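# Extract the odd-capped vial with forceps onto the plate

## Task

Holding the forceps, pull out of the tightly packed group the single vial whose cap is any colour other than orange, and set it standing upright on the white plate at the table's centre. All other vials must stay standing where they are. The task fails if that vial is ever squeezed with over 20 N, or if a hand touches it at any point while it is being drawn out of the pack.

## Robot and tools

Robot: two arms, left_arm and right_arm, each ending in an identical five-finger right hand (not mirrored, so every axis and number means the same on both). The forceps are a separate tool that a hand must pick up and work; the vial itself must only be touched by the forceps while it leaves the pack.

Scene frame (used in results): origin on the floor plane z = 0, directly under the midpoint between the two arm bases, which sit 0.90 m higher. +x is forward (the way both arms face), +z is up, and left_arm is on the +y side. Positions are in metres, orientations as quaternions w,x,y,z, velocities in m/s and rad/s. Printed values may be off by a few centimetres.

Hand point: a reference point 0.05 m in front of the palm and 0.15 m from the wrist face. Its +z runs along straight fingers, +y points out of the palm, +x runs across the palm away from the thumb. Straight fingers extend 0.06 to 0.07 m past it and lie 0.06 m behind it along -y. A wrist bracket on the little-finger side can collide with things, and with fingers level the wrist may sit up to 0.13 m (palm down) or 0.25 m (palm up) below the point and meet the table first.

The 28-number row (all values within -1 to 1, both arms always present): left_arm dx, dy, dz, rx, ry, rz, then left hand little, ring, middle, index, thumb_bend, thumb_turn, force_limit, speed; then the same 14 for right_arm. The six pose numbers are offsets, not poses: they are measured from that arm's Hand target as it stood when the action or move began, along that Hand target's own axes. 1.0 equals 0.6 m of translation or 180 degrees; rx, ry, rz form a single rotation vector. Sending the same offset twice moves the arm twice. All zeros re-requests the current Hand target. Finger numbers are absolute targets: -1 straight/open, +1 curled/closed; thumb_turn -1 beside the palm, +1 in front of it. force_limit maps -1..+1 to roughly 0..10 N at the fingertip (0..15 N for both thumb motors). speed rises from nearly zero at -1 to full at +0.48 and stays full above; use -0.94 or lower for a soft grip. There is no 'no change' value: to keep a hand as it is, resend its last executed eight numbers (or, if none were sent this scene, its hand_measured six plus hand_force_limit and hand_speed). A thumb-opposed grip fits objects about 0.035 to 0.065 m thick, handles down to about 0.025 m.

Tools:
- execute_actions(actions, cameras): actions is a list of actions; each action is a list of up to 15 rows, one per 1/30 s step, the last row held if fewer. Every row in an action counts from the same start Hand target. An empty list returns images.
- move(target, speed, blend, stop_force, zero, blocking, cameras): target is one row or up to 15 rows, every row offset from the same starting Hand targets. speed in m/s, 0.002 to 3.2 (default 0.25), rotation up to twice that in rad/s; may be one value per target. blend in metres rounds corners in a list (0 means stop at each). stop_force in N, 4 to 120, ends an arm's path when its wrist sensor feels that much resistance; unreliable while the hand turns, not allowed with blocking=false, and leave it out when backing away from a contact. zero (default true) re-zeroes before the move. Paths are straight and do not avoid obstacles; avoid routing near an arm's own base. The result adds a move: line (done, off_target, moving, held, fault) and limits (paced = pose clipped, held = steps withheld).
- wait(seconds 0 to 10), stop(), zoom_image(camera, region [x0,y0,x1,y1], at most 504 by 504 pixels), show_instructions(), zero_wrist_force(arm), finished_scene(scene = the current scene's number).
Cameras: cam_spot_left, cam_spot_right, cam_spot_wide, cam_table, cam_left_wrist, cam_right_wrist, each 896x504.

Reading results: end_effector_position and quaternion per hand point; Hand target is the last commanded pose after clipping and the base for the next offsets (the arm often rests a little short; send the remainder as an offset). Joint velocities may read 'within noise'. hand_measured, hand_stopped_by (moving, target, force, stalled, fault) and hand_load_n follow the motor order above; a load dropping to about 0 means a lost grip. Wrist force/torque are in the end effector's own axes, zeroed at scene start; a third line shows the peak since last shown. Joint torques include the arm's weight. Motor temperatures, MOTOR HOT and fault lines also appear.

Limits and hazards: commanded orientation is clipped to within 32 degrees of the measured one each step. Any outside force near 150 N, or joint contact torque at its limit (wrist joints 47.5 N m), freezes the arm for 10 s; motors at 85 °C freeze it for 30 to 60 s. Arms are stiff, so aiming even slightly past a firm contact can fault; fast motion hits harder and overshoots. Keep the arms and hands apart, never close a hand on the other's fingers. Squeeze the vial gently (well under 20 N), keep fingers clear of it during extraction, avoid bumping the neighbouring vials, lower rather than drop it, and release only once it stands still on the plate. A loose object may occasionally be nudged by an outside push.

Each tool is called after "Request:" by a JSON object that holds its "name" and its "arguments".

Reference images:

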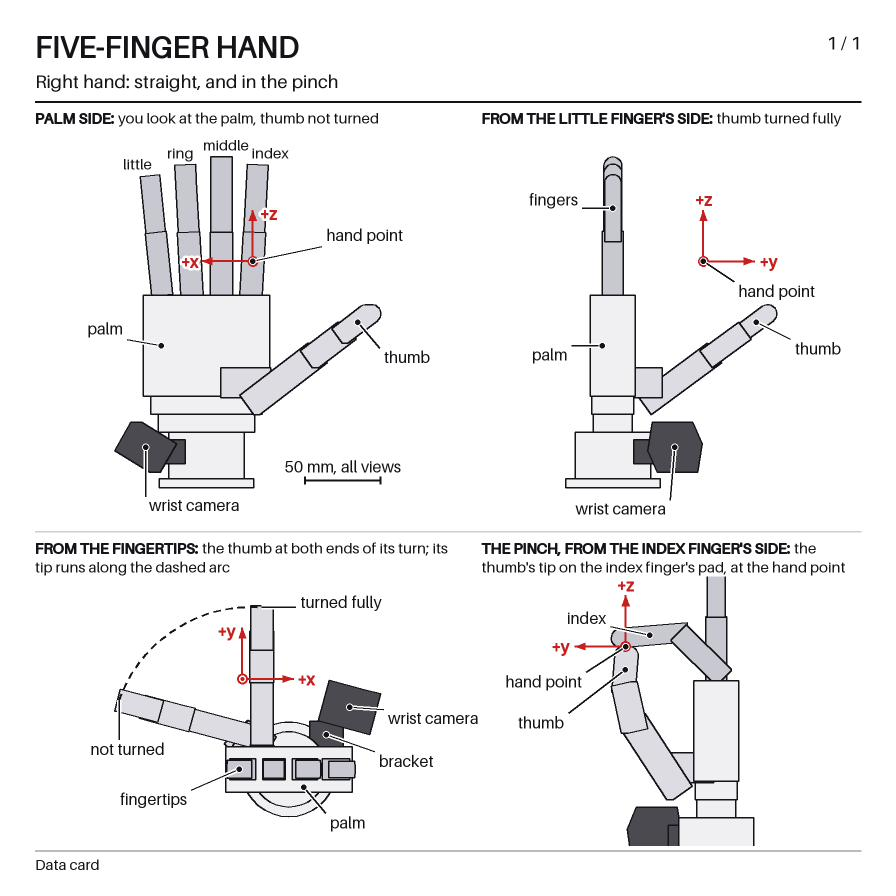

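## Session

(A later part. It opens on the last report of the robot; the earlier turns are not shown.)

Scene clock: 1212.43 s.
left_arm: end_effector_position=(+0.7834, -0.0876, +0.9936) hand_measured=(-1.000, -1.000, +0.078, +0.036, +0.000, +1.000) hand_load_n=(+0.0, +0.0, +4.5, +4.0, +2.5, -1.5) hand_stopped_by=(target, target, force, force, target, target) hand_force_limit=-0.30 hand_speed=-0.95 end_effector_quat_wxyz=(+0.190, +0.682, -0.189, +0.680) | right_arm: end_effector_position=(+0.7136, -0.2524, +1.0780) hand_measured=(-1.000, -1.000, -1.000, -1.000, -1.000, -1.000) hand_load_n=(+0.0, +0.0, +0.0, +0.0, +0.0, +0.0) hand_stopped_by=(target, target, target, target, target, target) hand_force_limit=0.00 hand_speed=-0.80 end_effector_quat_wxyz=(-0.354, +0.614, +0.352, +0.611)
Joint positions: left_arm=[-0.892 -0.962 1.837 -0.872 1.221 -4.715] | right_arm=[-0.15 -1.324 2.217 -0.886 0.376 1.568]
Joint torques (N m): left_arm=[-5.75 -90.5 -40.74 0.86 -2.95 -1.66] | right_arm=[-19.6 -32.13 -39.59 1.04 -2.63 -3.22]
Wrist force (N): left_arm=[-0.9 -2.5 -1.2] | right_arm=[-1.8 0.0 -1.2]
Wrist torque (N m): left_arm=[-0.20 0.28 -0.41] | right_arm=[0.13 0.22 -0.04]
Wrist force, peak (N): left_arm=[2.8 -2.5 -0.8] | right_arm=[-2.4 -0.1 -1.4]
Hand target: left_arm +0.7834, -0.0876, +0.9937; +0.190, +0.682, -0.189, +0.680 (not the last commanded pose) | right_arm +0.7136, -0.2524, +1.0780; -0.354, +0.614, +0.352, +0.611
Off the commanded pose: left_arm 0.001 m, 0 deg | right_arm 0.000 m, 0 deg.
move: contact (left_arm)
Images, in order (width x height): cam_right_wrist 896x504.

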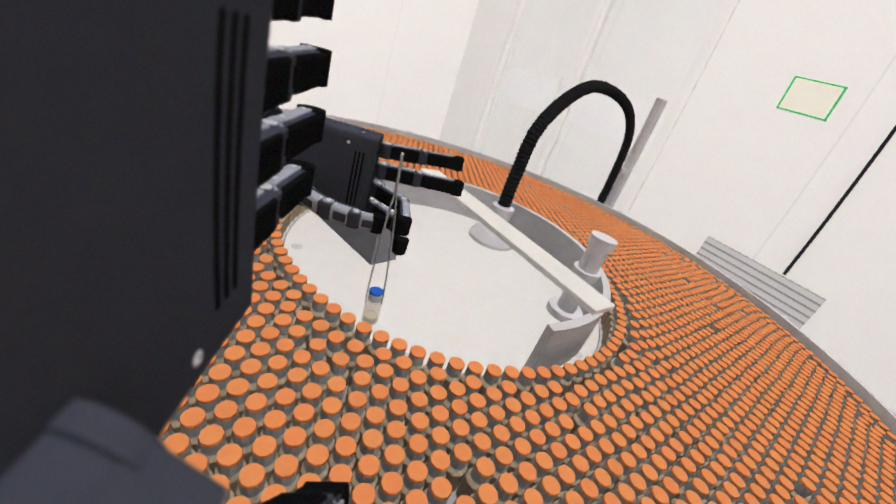

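Request:
{"name": "move", "arguments": {"target": [0,0,0,0,0,0,-1,-1,0.068,0.020,0.0,1,-0.6,-0.96, 0,0,0,0,0,0,-1,-1,-1,-1,-1,-1,0,-0.8], "speed": 0.02, "cameras": ["cam_right_wrist"]}}

Request:
{"name": "zoom_image", "arguments": {"camera": "cam_right_wrist", "region": [340, 255, 420, 335]}}

Scene clock: 1224.80 s.
left_arm: end_effector_position=(+0.7834, -0.0877, +0.9937) hand_measured=(-1.000, -1.000, +0.068, +0.020, +0.000, +1.000) hand_load_n=(+0.0, +0.0, +3.0, +0.5, +1.5, -1.0) hand_stopped_by=(target, target, force, target, target, target) hand_force_limit=-0.60 hand_speed=-0.96 end_effector_quat_wxyz=(+0.190, +0.682, -0.189, +0.680) | right_arm: end_effector_position=(+0.7136, -0.2524, +1.0780) hand_measured=(-1.000, -1.000, -1.000, -1.000, -1.000, -1.000) hand_load_n=(+0.0, +0.0, +0.0, +0.0, +0.0, +0.0) hand_stopped_by=(target, target, target, target, target, target) hand_force_limit=0.00 hand_speed=-0.80 end_effector_quat_wxyz=(-0.354, +0.614, +0.352, +0.611)
Joint positions: left_arm=[-0.892 -0.962 1.836 -0.872 1.221 -4.715] | right_arm=[-0.15 -1.324 2.217 -0.886 0.376 1.568]
Joint torques (N m): left_arm=[-2.11 -89.88 -41.77 -1.47 -2.39 -1.69] | right_arm=[-18.03 -30.97 -40.33 0.59 -3.42 -3.76]
Wrist force (N): left_arm=[-0.5 -2.5 -1.4] | right_arm=[-1.7 0.0 -0.8]
Wrist torque (N m): left_arm=[-0.19 0.30 -0.43] | right_arm=[0.09 0.20 -0.03]
Wrist force, peak (N): left_arm=[-1.1 -2.7 -1.4] | right_arm=[-2.4 0.1 -1.5]
Hand target: left_arm +0.7834, -0.0876, +0.9937; +0.190, +0.682, -0.189, +0.680 | right_arm +0.7136, -0.2524, +1.0780; -0.354, +0.614, +0.352, +0.611
Off the commanded pose: left_arm 0.000 m, 0 deg | right_arm 0.000 m, 0 deg.
move: done
Images, in order (width x height): cam_right_wrist 896x504.

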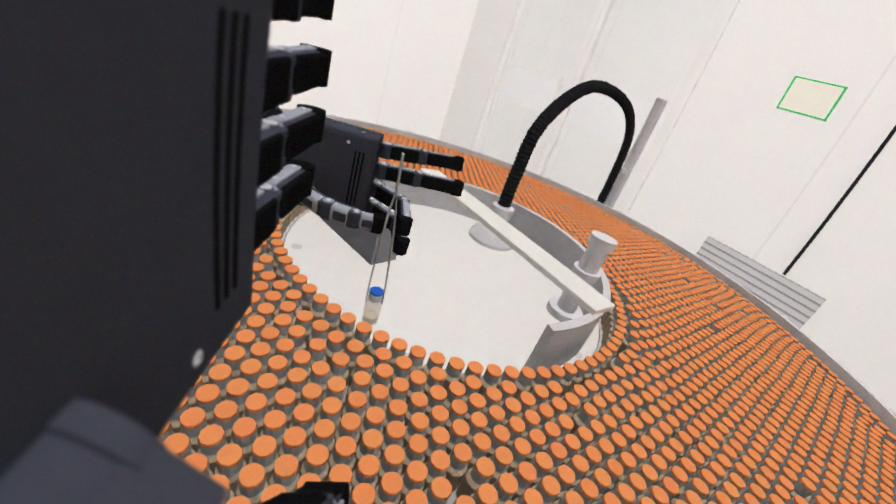

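Scaled by 6.300 from the camera's 896x504 image, which has a finer 1280x720 frame.

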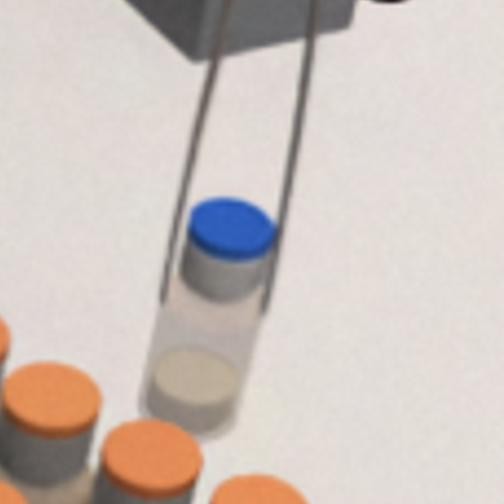

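Request:
{"name": "move", "arguments": {"target": [0,0,-0.0008,0,0,0,-1,-1,0.058,0.007,0.0,1,-0.8,-0.96, 0,0,0,0,0,0,-1,-1,-1,-1,-1,-1,0,-0.8], "speed": 0.01, "cameras": ["cam_right_wrist"]}}

Request:
{"name": "zoom_image", "arguments": {"camera": "cam_right_wrist", "region": [340, 255, 420, 335]}}

Scene clock: 1237.60 s.
left_arm: end_effector_position=(+0.7831, -0.0874, +0.9937) hand_measured=(-1.000, -1.000, +0.058, +0.006, +0.000, +1.000) hand_load_n=(+0.0, +0.0, +0.5, +0.5, +0.5, +0.0) hand_stopped_by=(target, target, target, target, target, target) hand_force_limit=-0.80 hand_speed=-0.96 end_effector_quat_wxyz=(+0.190, +0.682, -0.189, +0.680) | right_arm: end_effector_position=(+0.7136, -0.2524, +1.0780) hand_measured=(-1.000, -1.000, -1.000, -1.000, -1.000, -1.000) hand_load_n=(+0.0, +0.0, +0.0, +0.0, +0.0, +0.0) hand_stopped_by=(target, target, target, target, target, target) hand_force_limit=0.00 hand_speed=-0.80 end_effector_quat_wxyz=(-0.354, +0.614, +0.352, +0.611)
Joint positions: left_arm=[-0.892 -0.962 1.837 -0.873 1.221 -4.715] | right_arm=[-0.15 -1.324 2.217 -0.886 0.376 1.568]
Joint torques (N m): left_arm=[-7.45 -92.84 -24.71 -4.67 -3.47 -1.11] | right_arm=[-18.97 -32.35 -39.57 0.63 -2.79 -3.43]
Wrist force (N): left_arm=[-1.9 -2.5 -1.1] | right_arm=[-1.8 -0.2 -1.3]
Wrist torque (N m): left_arm=[-0.20 0.31 -0.43] | right_arm=[0.10 0.23 -0.04]
Wrist force, peak (N): left_arm=[-1.9 -2.7 -1.4] | right_arm=[-2.3 -0.6 -1.3]
Hand target: left_arm +0.7830, -0.0874, +0.9937; +0.190, +0.682, -0.189, +0.680 | right_arm +0.7136, -0.2524, +1.0780; -0.354, +0.614, +0.352, +0.611
Off the commanded pose: left_arm 0.000 m, 0 deg | right_arm 0.000 m, 0 deg.
move: done
Images, in order (width x height): cam_right_wrist 896x504.

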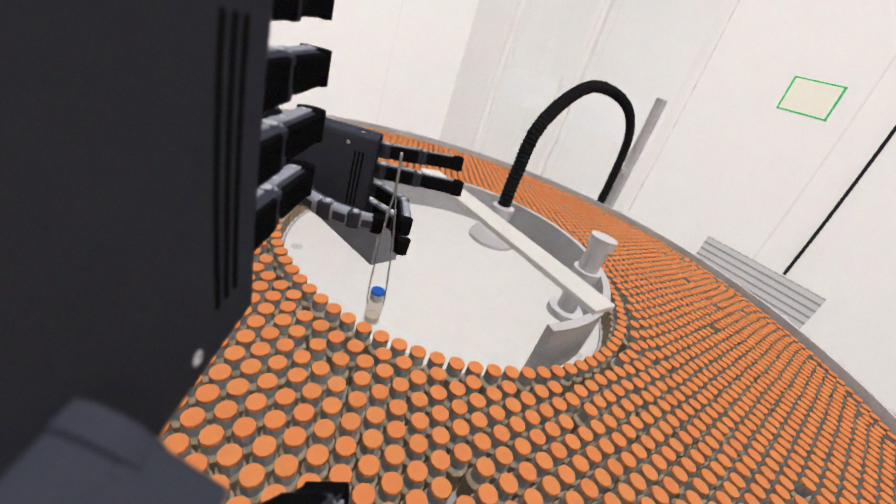

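Scaled by 6.300 from the camera's 896x504 image, which has a finer 1280x720 frame.

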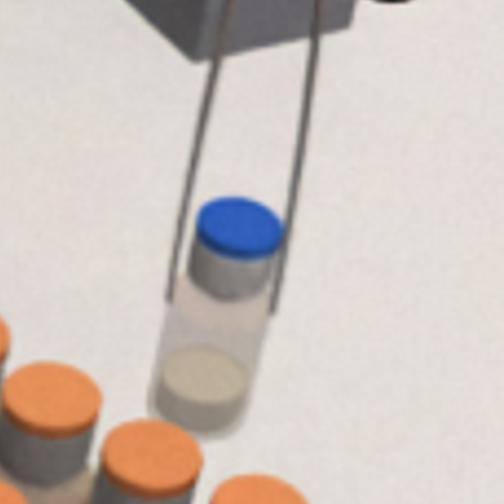

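Request:
{"name": "move", "arguments": {"target": [0.01,0,0,0,0,0,-1,-1,0.058,0.007,0.0,1,-0.8,-0.96, 0,0,0,0,0,0,-1,-1,-1,-1,-1,-1,0,-0.8], "speed": 0.01, "cameras": ["cam_right_wrist"]}}

Request:
{"name": "zoom_image", "arguments": {"camera": "cam_right_wrist", "region": [340, 255, 420, 335]}}

Scene clock: 1247.27 s.
left_arm: end_effector_position=(+0.7830, -0.0874, +0.9994) hand_measured=(-1.000, -1.000, +0.058, +0.006, +0.000, +1.000) hand_load_n=(+0.5, +0.0, +0.5, +0.5, +0.5, +0.5) hand_stopped_by=(target, target, target, target, target, target) hand_force_limit=-0.80 hand_speed=-0.96 end_effector_quat_wxyz=(+0.190, +0.682, -0.189, +0.680) end_effector_velocity=(-0.001, -0.001, +0.004) end_effector_angular_velocity=(-0.001, -0.001, -0.003) | right_arm: end_effector_position=(+0.7136, -0.2524, +1.0780) hand_measured=(-1.000, -1.000, -1.000, -1.000, -1.000, -1.000) hand_load_n=(+0.0, +0.0, +0.0, +0.0, +0.0, +0.0) hand_stopped_by=(target, target, target, target, target, target) hand_force_limit=0.00 hand_speed=-0.80 end_effector_quat_wxyz=(-0.354, +0.614, +0.352, +0.611)
Joint positions: left_arm=[-0.892 -0.97 1.836 -0.864 1.221 -4.715] | right_arm=[-0.15 -1.324 2.217 -0.886 0.376 1.568]
Joint velocities: left_arm=[-0.001 -0.006 0 0.004 0.001 0] | right_arm=[within noise]
Joint torques (N m): left_arm=[-1.94 -93.66 -42.67 0.8 -2.14 -0.46] | right_arm=[-15.22 -32.59 -39.31 0.8 -2.96 -3.21]
Wrist force (N): left_arm=[-1.7 -2.5 -1.3] | right_arm=[-1.8 -0.2 -1.7]
Wrist torque (N m): left_arm=[-0.20 0.27 -0.41] | right_arm=[0.12 0.23 -0.04]
Wrist force, peak (N): left_arm=[-2.1 -2.8 -1.3] | right_arm=[-2.1 -0.2 -1.5]
Hand target: left_arm +0.7831, -0.0874, +0.9997; +0.190, +0.682, -0.189, +0.680 | right_arm +0.7136, -0.2524, +1.0780; -0.354, +0.614, +0.352, +0.611
Off the commanded pose: left_arm 0.000 m, 0 deg | right_arm 0.000 m, 0 deg.
move: done
Images, in order (width x height): cam_right_wrist 896x504.

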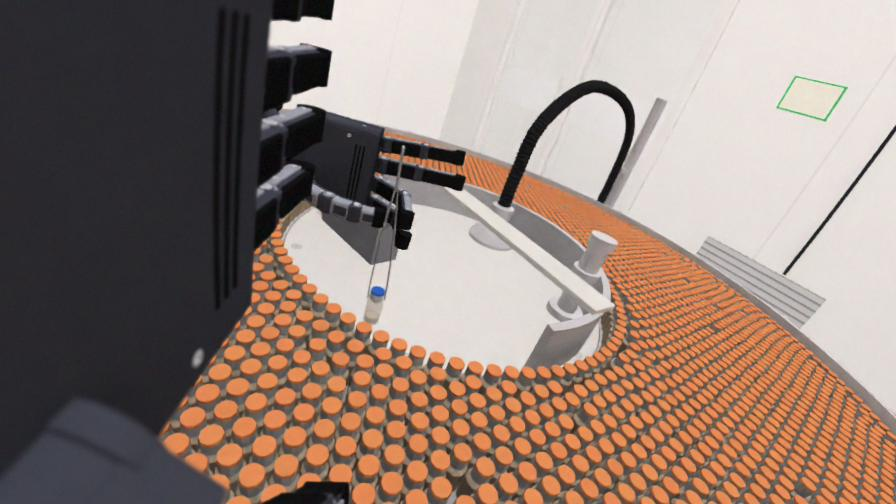

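Scaled by 6.300 from the camera's 896x504 image, which has a finer 1280x720 frame.

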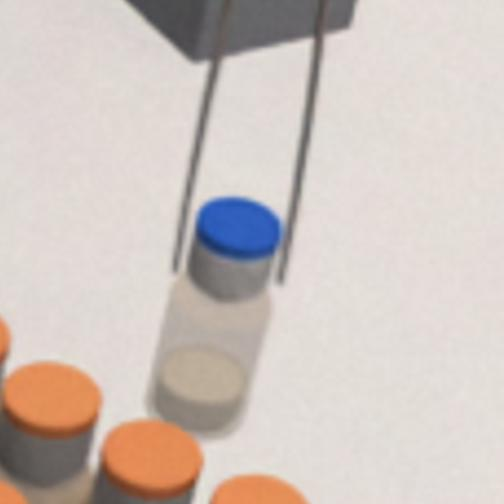

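Request:
{"name": "move", "arguments": {"target": [0.1,0,0,0,0,0,-1,-1,0.058,0.007,0.0,1,-0.8,-0.96, 0,0,0,0,0,0,-1,-1,-1,-1,-1,-1,0,-0.8], "speed": 0.04, "cameras": ["cam_right_wrist","cam_table"]}}

Request:
{"name": "zoom_image", "arguments": {"camera": "cam_right_wrist", "region": [340, 235, 440, 335]}}

Scene clock: 1253.40 s.
left_arm: end_effector_position=(+0.7832, -0.0874, +1.0595) hand_measured=(-1.000, -1.000, +0.058, +0.006, +0.000, +1.000) hand_load_n=(+0.0, +0.0, +0.5, +0.5, +0.5, +0.5) hand_stopped_by=(target, target, target, target, target, target) hand_force_limit=-0.80 hand_speed=-0.96 end_effector_quat_wxyz=(+0.190, +0.682, -0.189, +0.680) end_effector_velocity=(+0.000, +0.001, +0.004) end_effector_angular_velocity=(-0.001, -0.001, +0.001) | right_arm: end_effector_position=(+0.7136, -0.2524, +1.0780) hand_measured=(-1.000, -1.000, -1.000, -1.000, -1.000, -1.000) hand_load_n=(+0.0, +0.0, +0.0, +0.0, +0.0, -0.5) hand_stopped_by=(target, target, target, target, target, target) hand_force_limit=0.00 hand_speed=-0.80 end_effector_quat_wxyz=(-0.354, +0.614, +0.352, +0.611)
Joint positions: left_arm=[-0.892 -1.044 1.818 -0.772 1.221 -4.715] | right_arm=[-0.15 -1.324 2.217 -0.886 0.376 1.568]
Joint velocities: left_arm=[0 -0.005 0 0.003 -0.001 0] | right_arm=[within noise]
Joint torques (N m): left_arm=[14.45 -90.77 -46.17 1.06 4.12 0.52] | right_arm=[-14.69 -33.75 -38.74 0.71 -2.53 -3.15]
Wrist force (N): left_arm=[-1.6 -2.4 -1.8] | right_arm=[-1.6 -0.4 -1.1]
Wrist torque (N m): left_arm=[-0.11 0.30 -0.37] | right_arm=[0.07 0.19 -0.03]
Wrist force, peak (N): left_arm=[-2.0 -2.7 -1.7] | right_arm=[-2.1 0.0 -1.8]
Hand target: left_arm +0.7832, -0.0874, +1.0597; +0.190, +0.682, -0.189, +0.680 | right_arm +0.7136, -0.2524, +1.0780; -0.354, +0.614, +0.352, +0.611
Off the commanded pose: left_arm 0.000 m, 0 deg | right_arm 0.000 m, 0 deg.
move: done
Images, in order (width x height): cam_table 896x504, cam_right_wrist 896x504.

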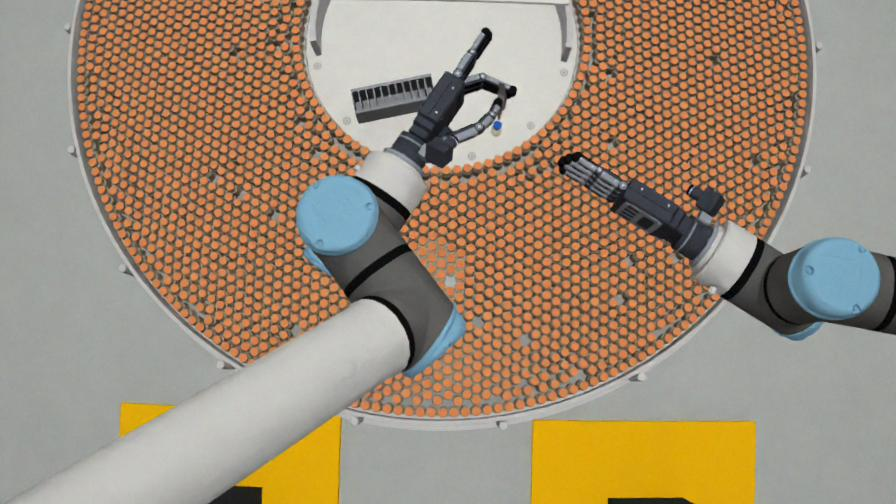

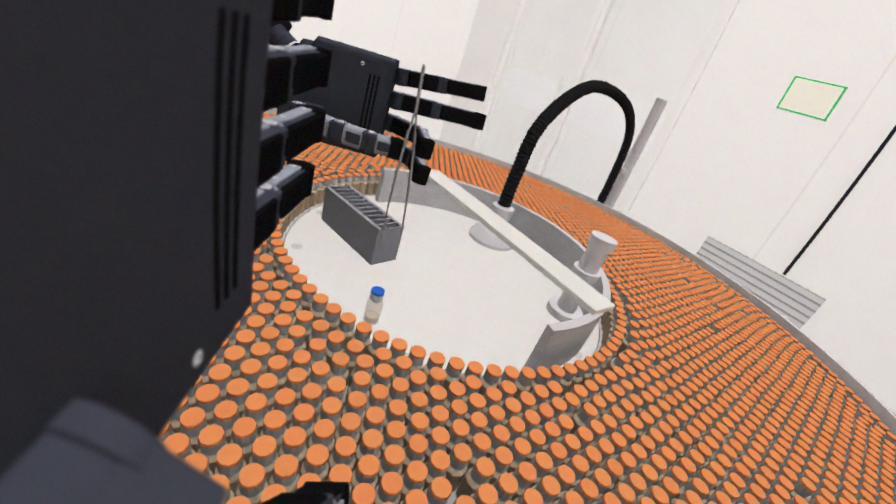

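Scaled by 5.040 from the camera's 896x504 image, which has a finer 1280x720 frame.

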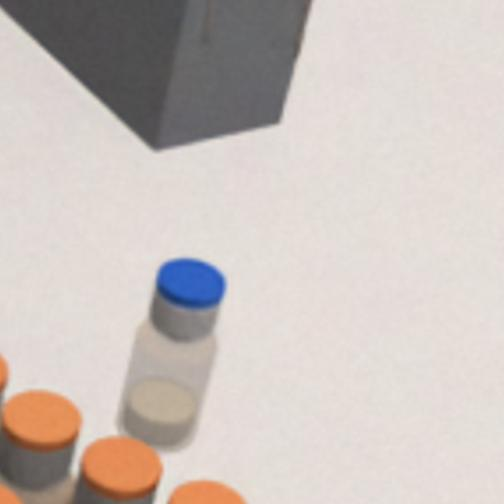

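Request:
{"name": "move", "arguments": {"target": [0.03,-0.2143,-0.1288,0,0,0,-1,-1,0.058,0.007,0.0,1,-0.8,-0.96, 0,0,0,0,0,0,-1,-1,-1,-1,-1,-1,0,-0.8], "speed": 0.15, "cameras": ["cam_right_wrist"]}}

Request:
{"name": "finished_scene", "arguments": {"scene": 1}}

Scene clock: 1263.40 s.
left_arm: end_effector_position=(+0.7834, +0.0624, +1.0775) hand_measured=(-1.000, -1.000, +0.058, +0.006, +0.000, +1.000) hand_load_n=(+0.0, +0.0, +0.5, +0.5, +0.5, +0.5) hand_stopped_by=(target, target, target, target, target, target) hand_force_limit=-0.80 hand_speed=-0.96 end_effector_quat_wxyz=(+0.190, +0.682, -0.189, +0.680) | right_arm: end_effector_position=(+0.7136, -0.2524, +1.0780) hand_measured=(-1.000, -1.000, -1.000, -1.000, -1.000, -1.000) hand_load_n=(+0.0, +0.0, +0.0, +0.0, +0.0, +0.5) hand_stopped_by=(target, target, target, target, target, target) hand_force_limit=0.00 hand_speed=-0.80 end_effector_quat_wxyz=(-0.354, +0.614, +0.352, +0.611)
Joint positions: left_arm=[-0.739 -1.166 1.979 -0.811 1.374 -4.715] | right_arm=[-0.15 -1.324 2.217 -0.886 0.376 1.568]
Joint torques (N m): left_arm=[12.99 -80.46 -26.34 -4.51 4.08 2.35] | right_arm=[-13.7 -35.18 -40.03 1.08 -2.95 -3.22]
Wrist force (N): left_arm=[-1.3 -2.3 -1.7] | right_arm=[-1.7 -0.3 -1.2]
Wrist torque (N m): left_arm=[-0.10 0.25 -0.35] | right_arm=[0.08 0.19 -0.03]
Wrist force, peak (N): left_arm=[-1.5 -2.9 -1.9] | right_arm=[-2.5 -0.4 -1.3]
Hand target: left_arm +0.7834, +0.0627, +1.0776; +0.190, +0.682, -0.189, +0.680 | right_arm +0.7136, -0.2524, +1.0780; -0.354, +0.614, +0.352, +0.611
Off the commanded pose: left_arm 0.000 m, 0 deg | right_arm 0.000 m, 0 deg.
move: done
Images, in order (width x height): cam_right_wrist 896x504.

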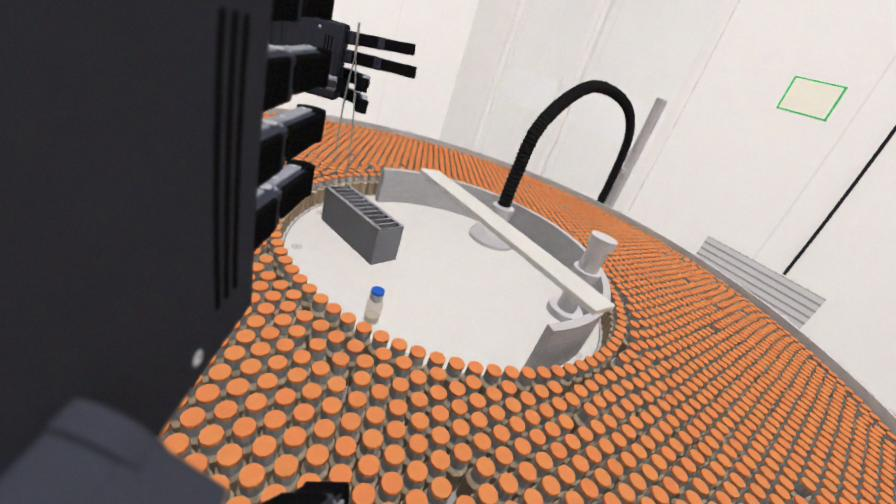

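The scene is finished: the task was done.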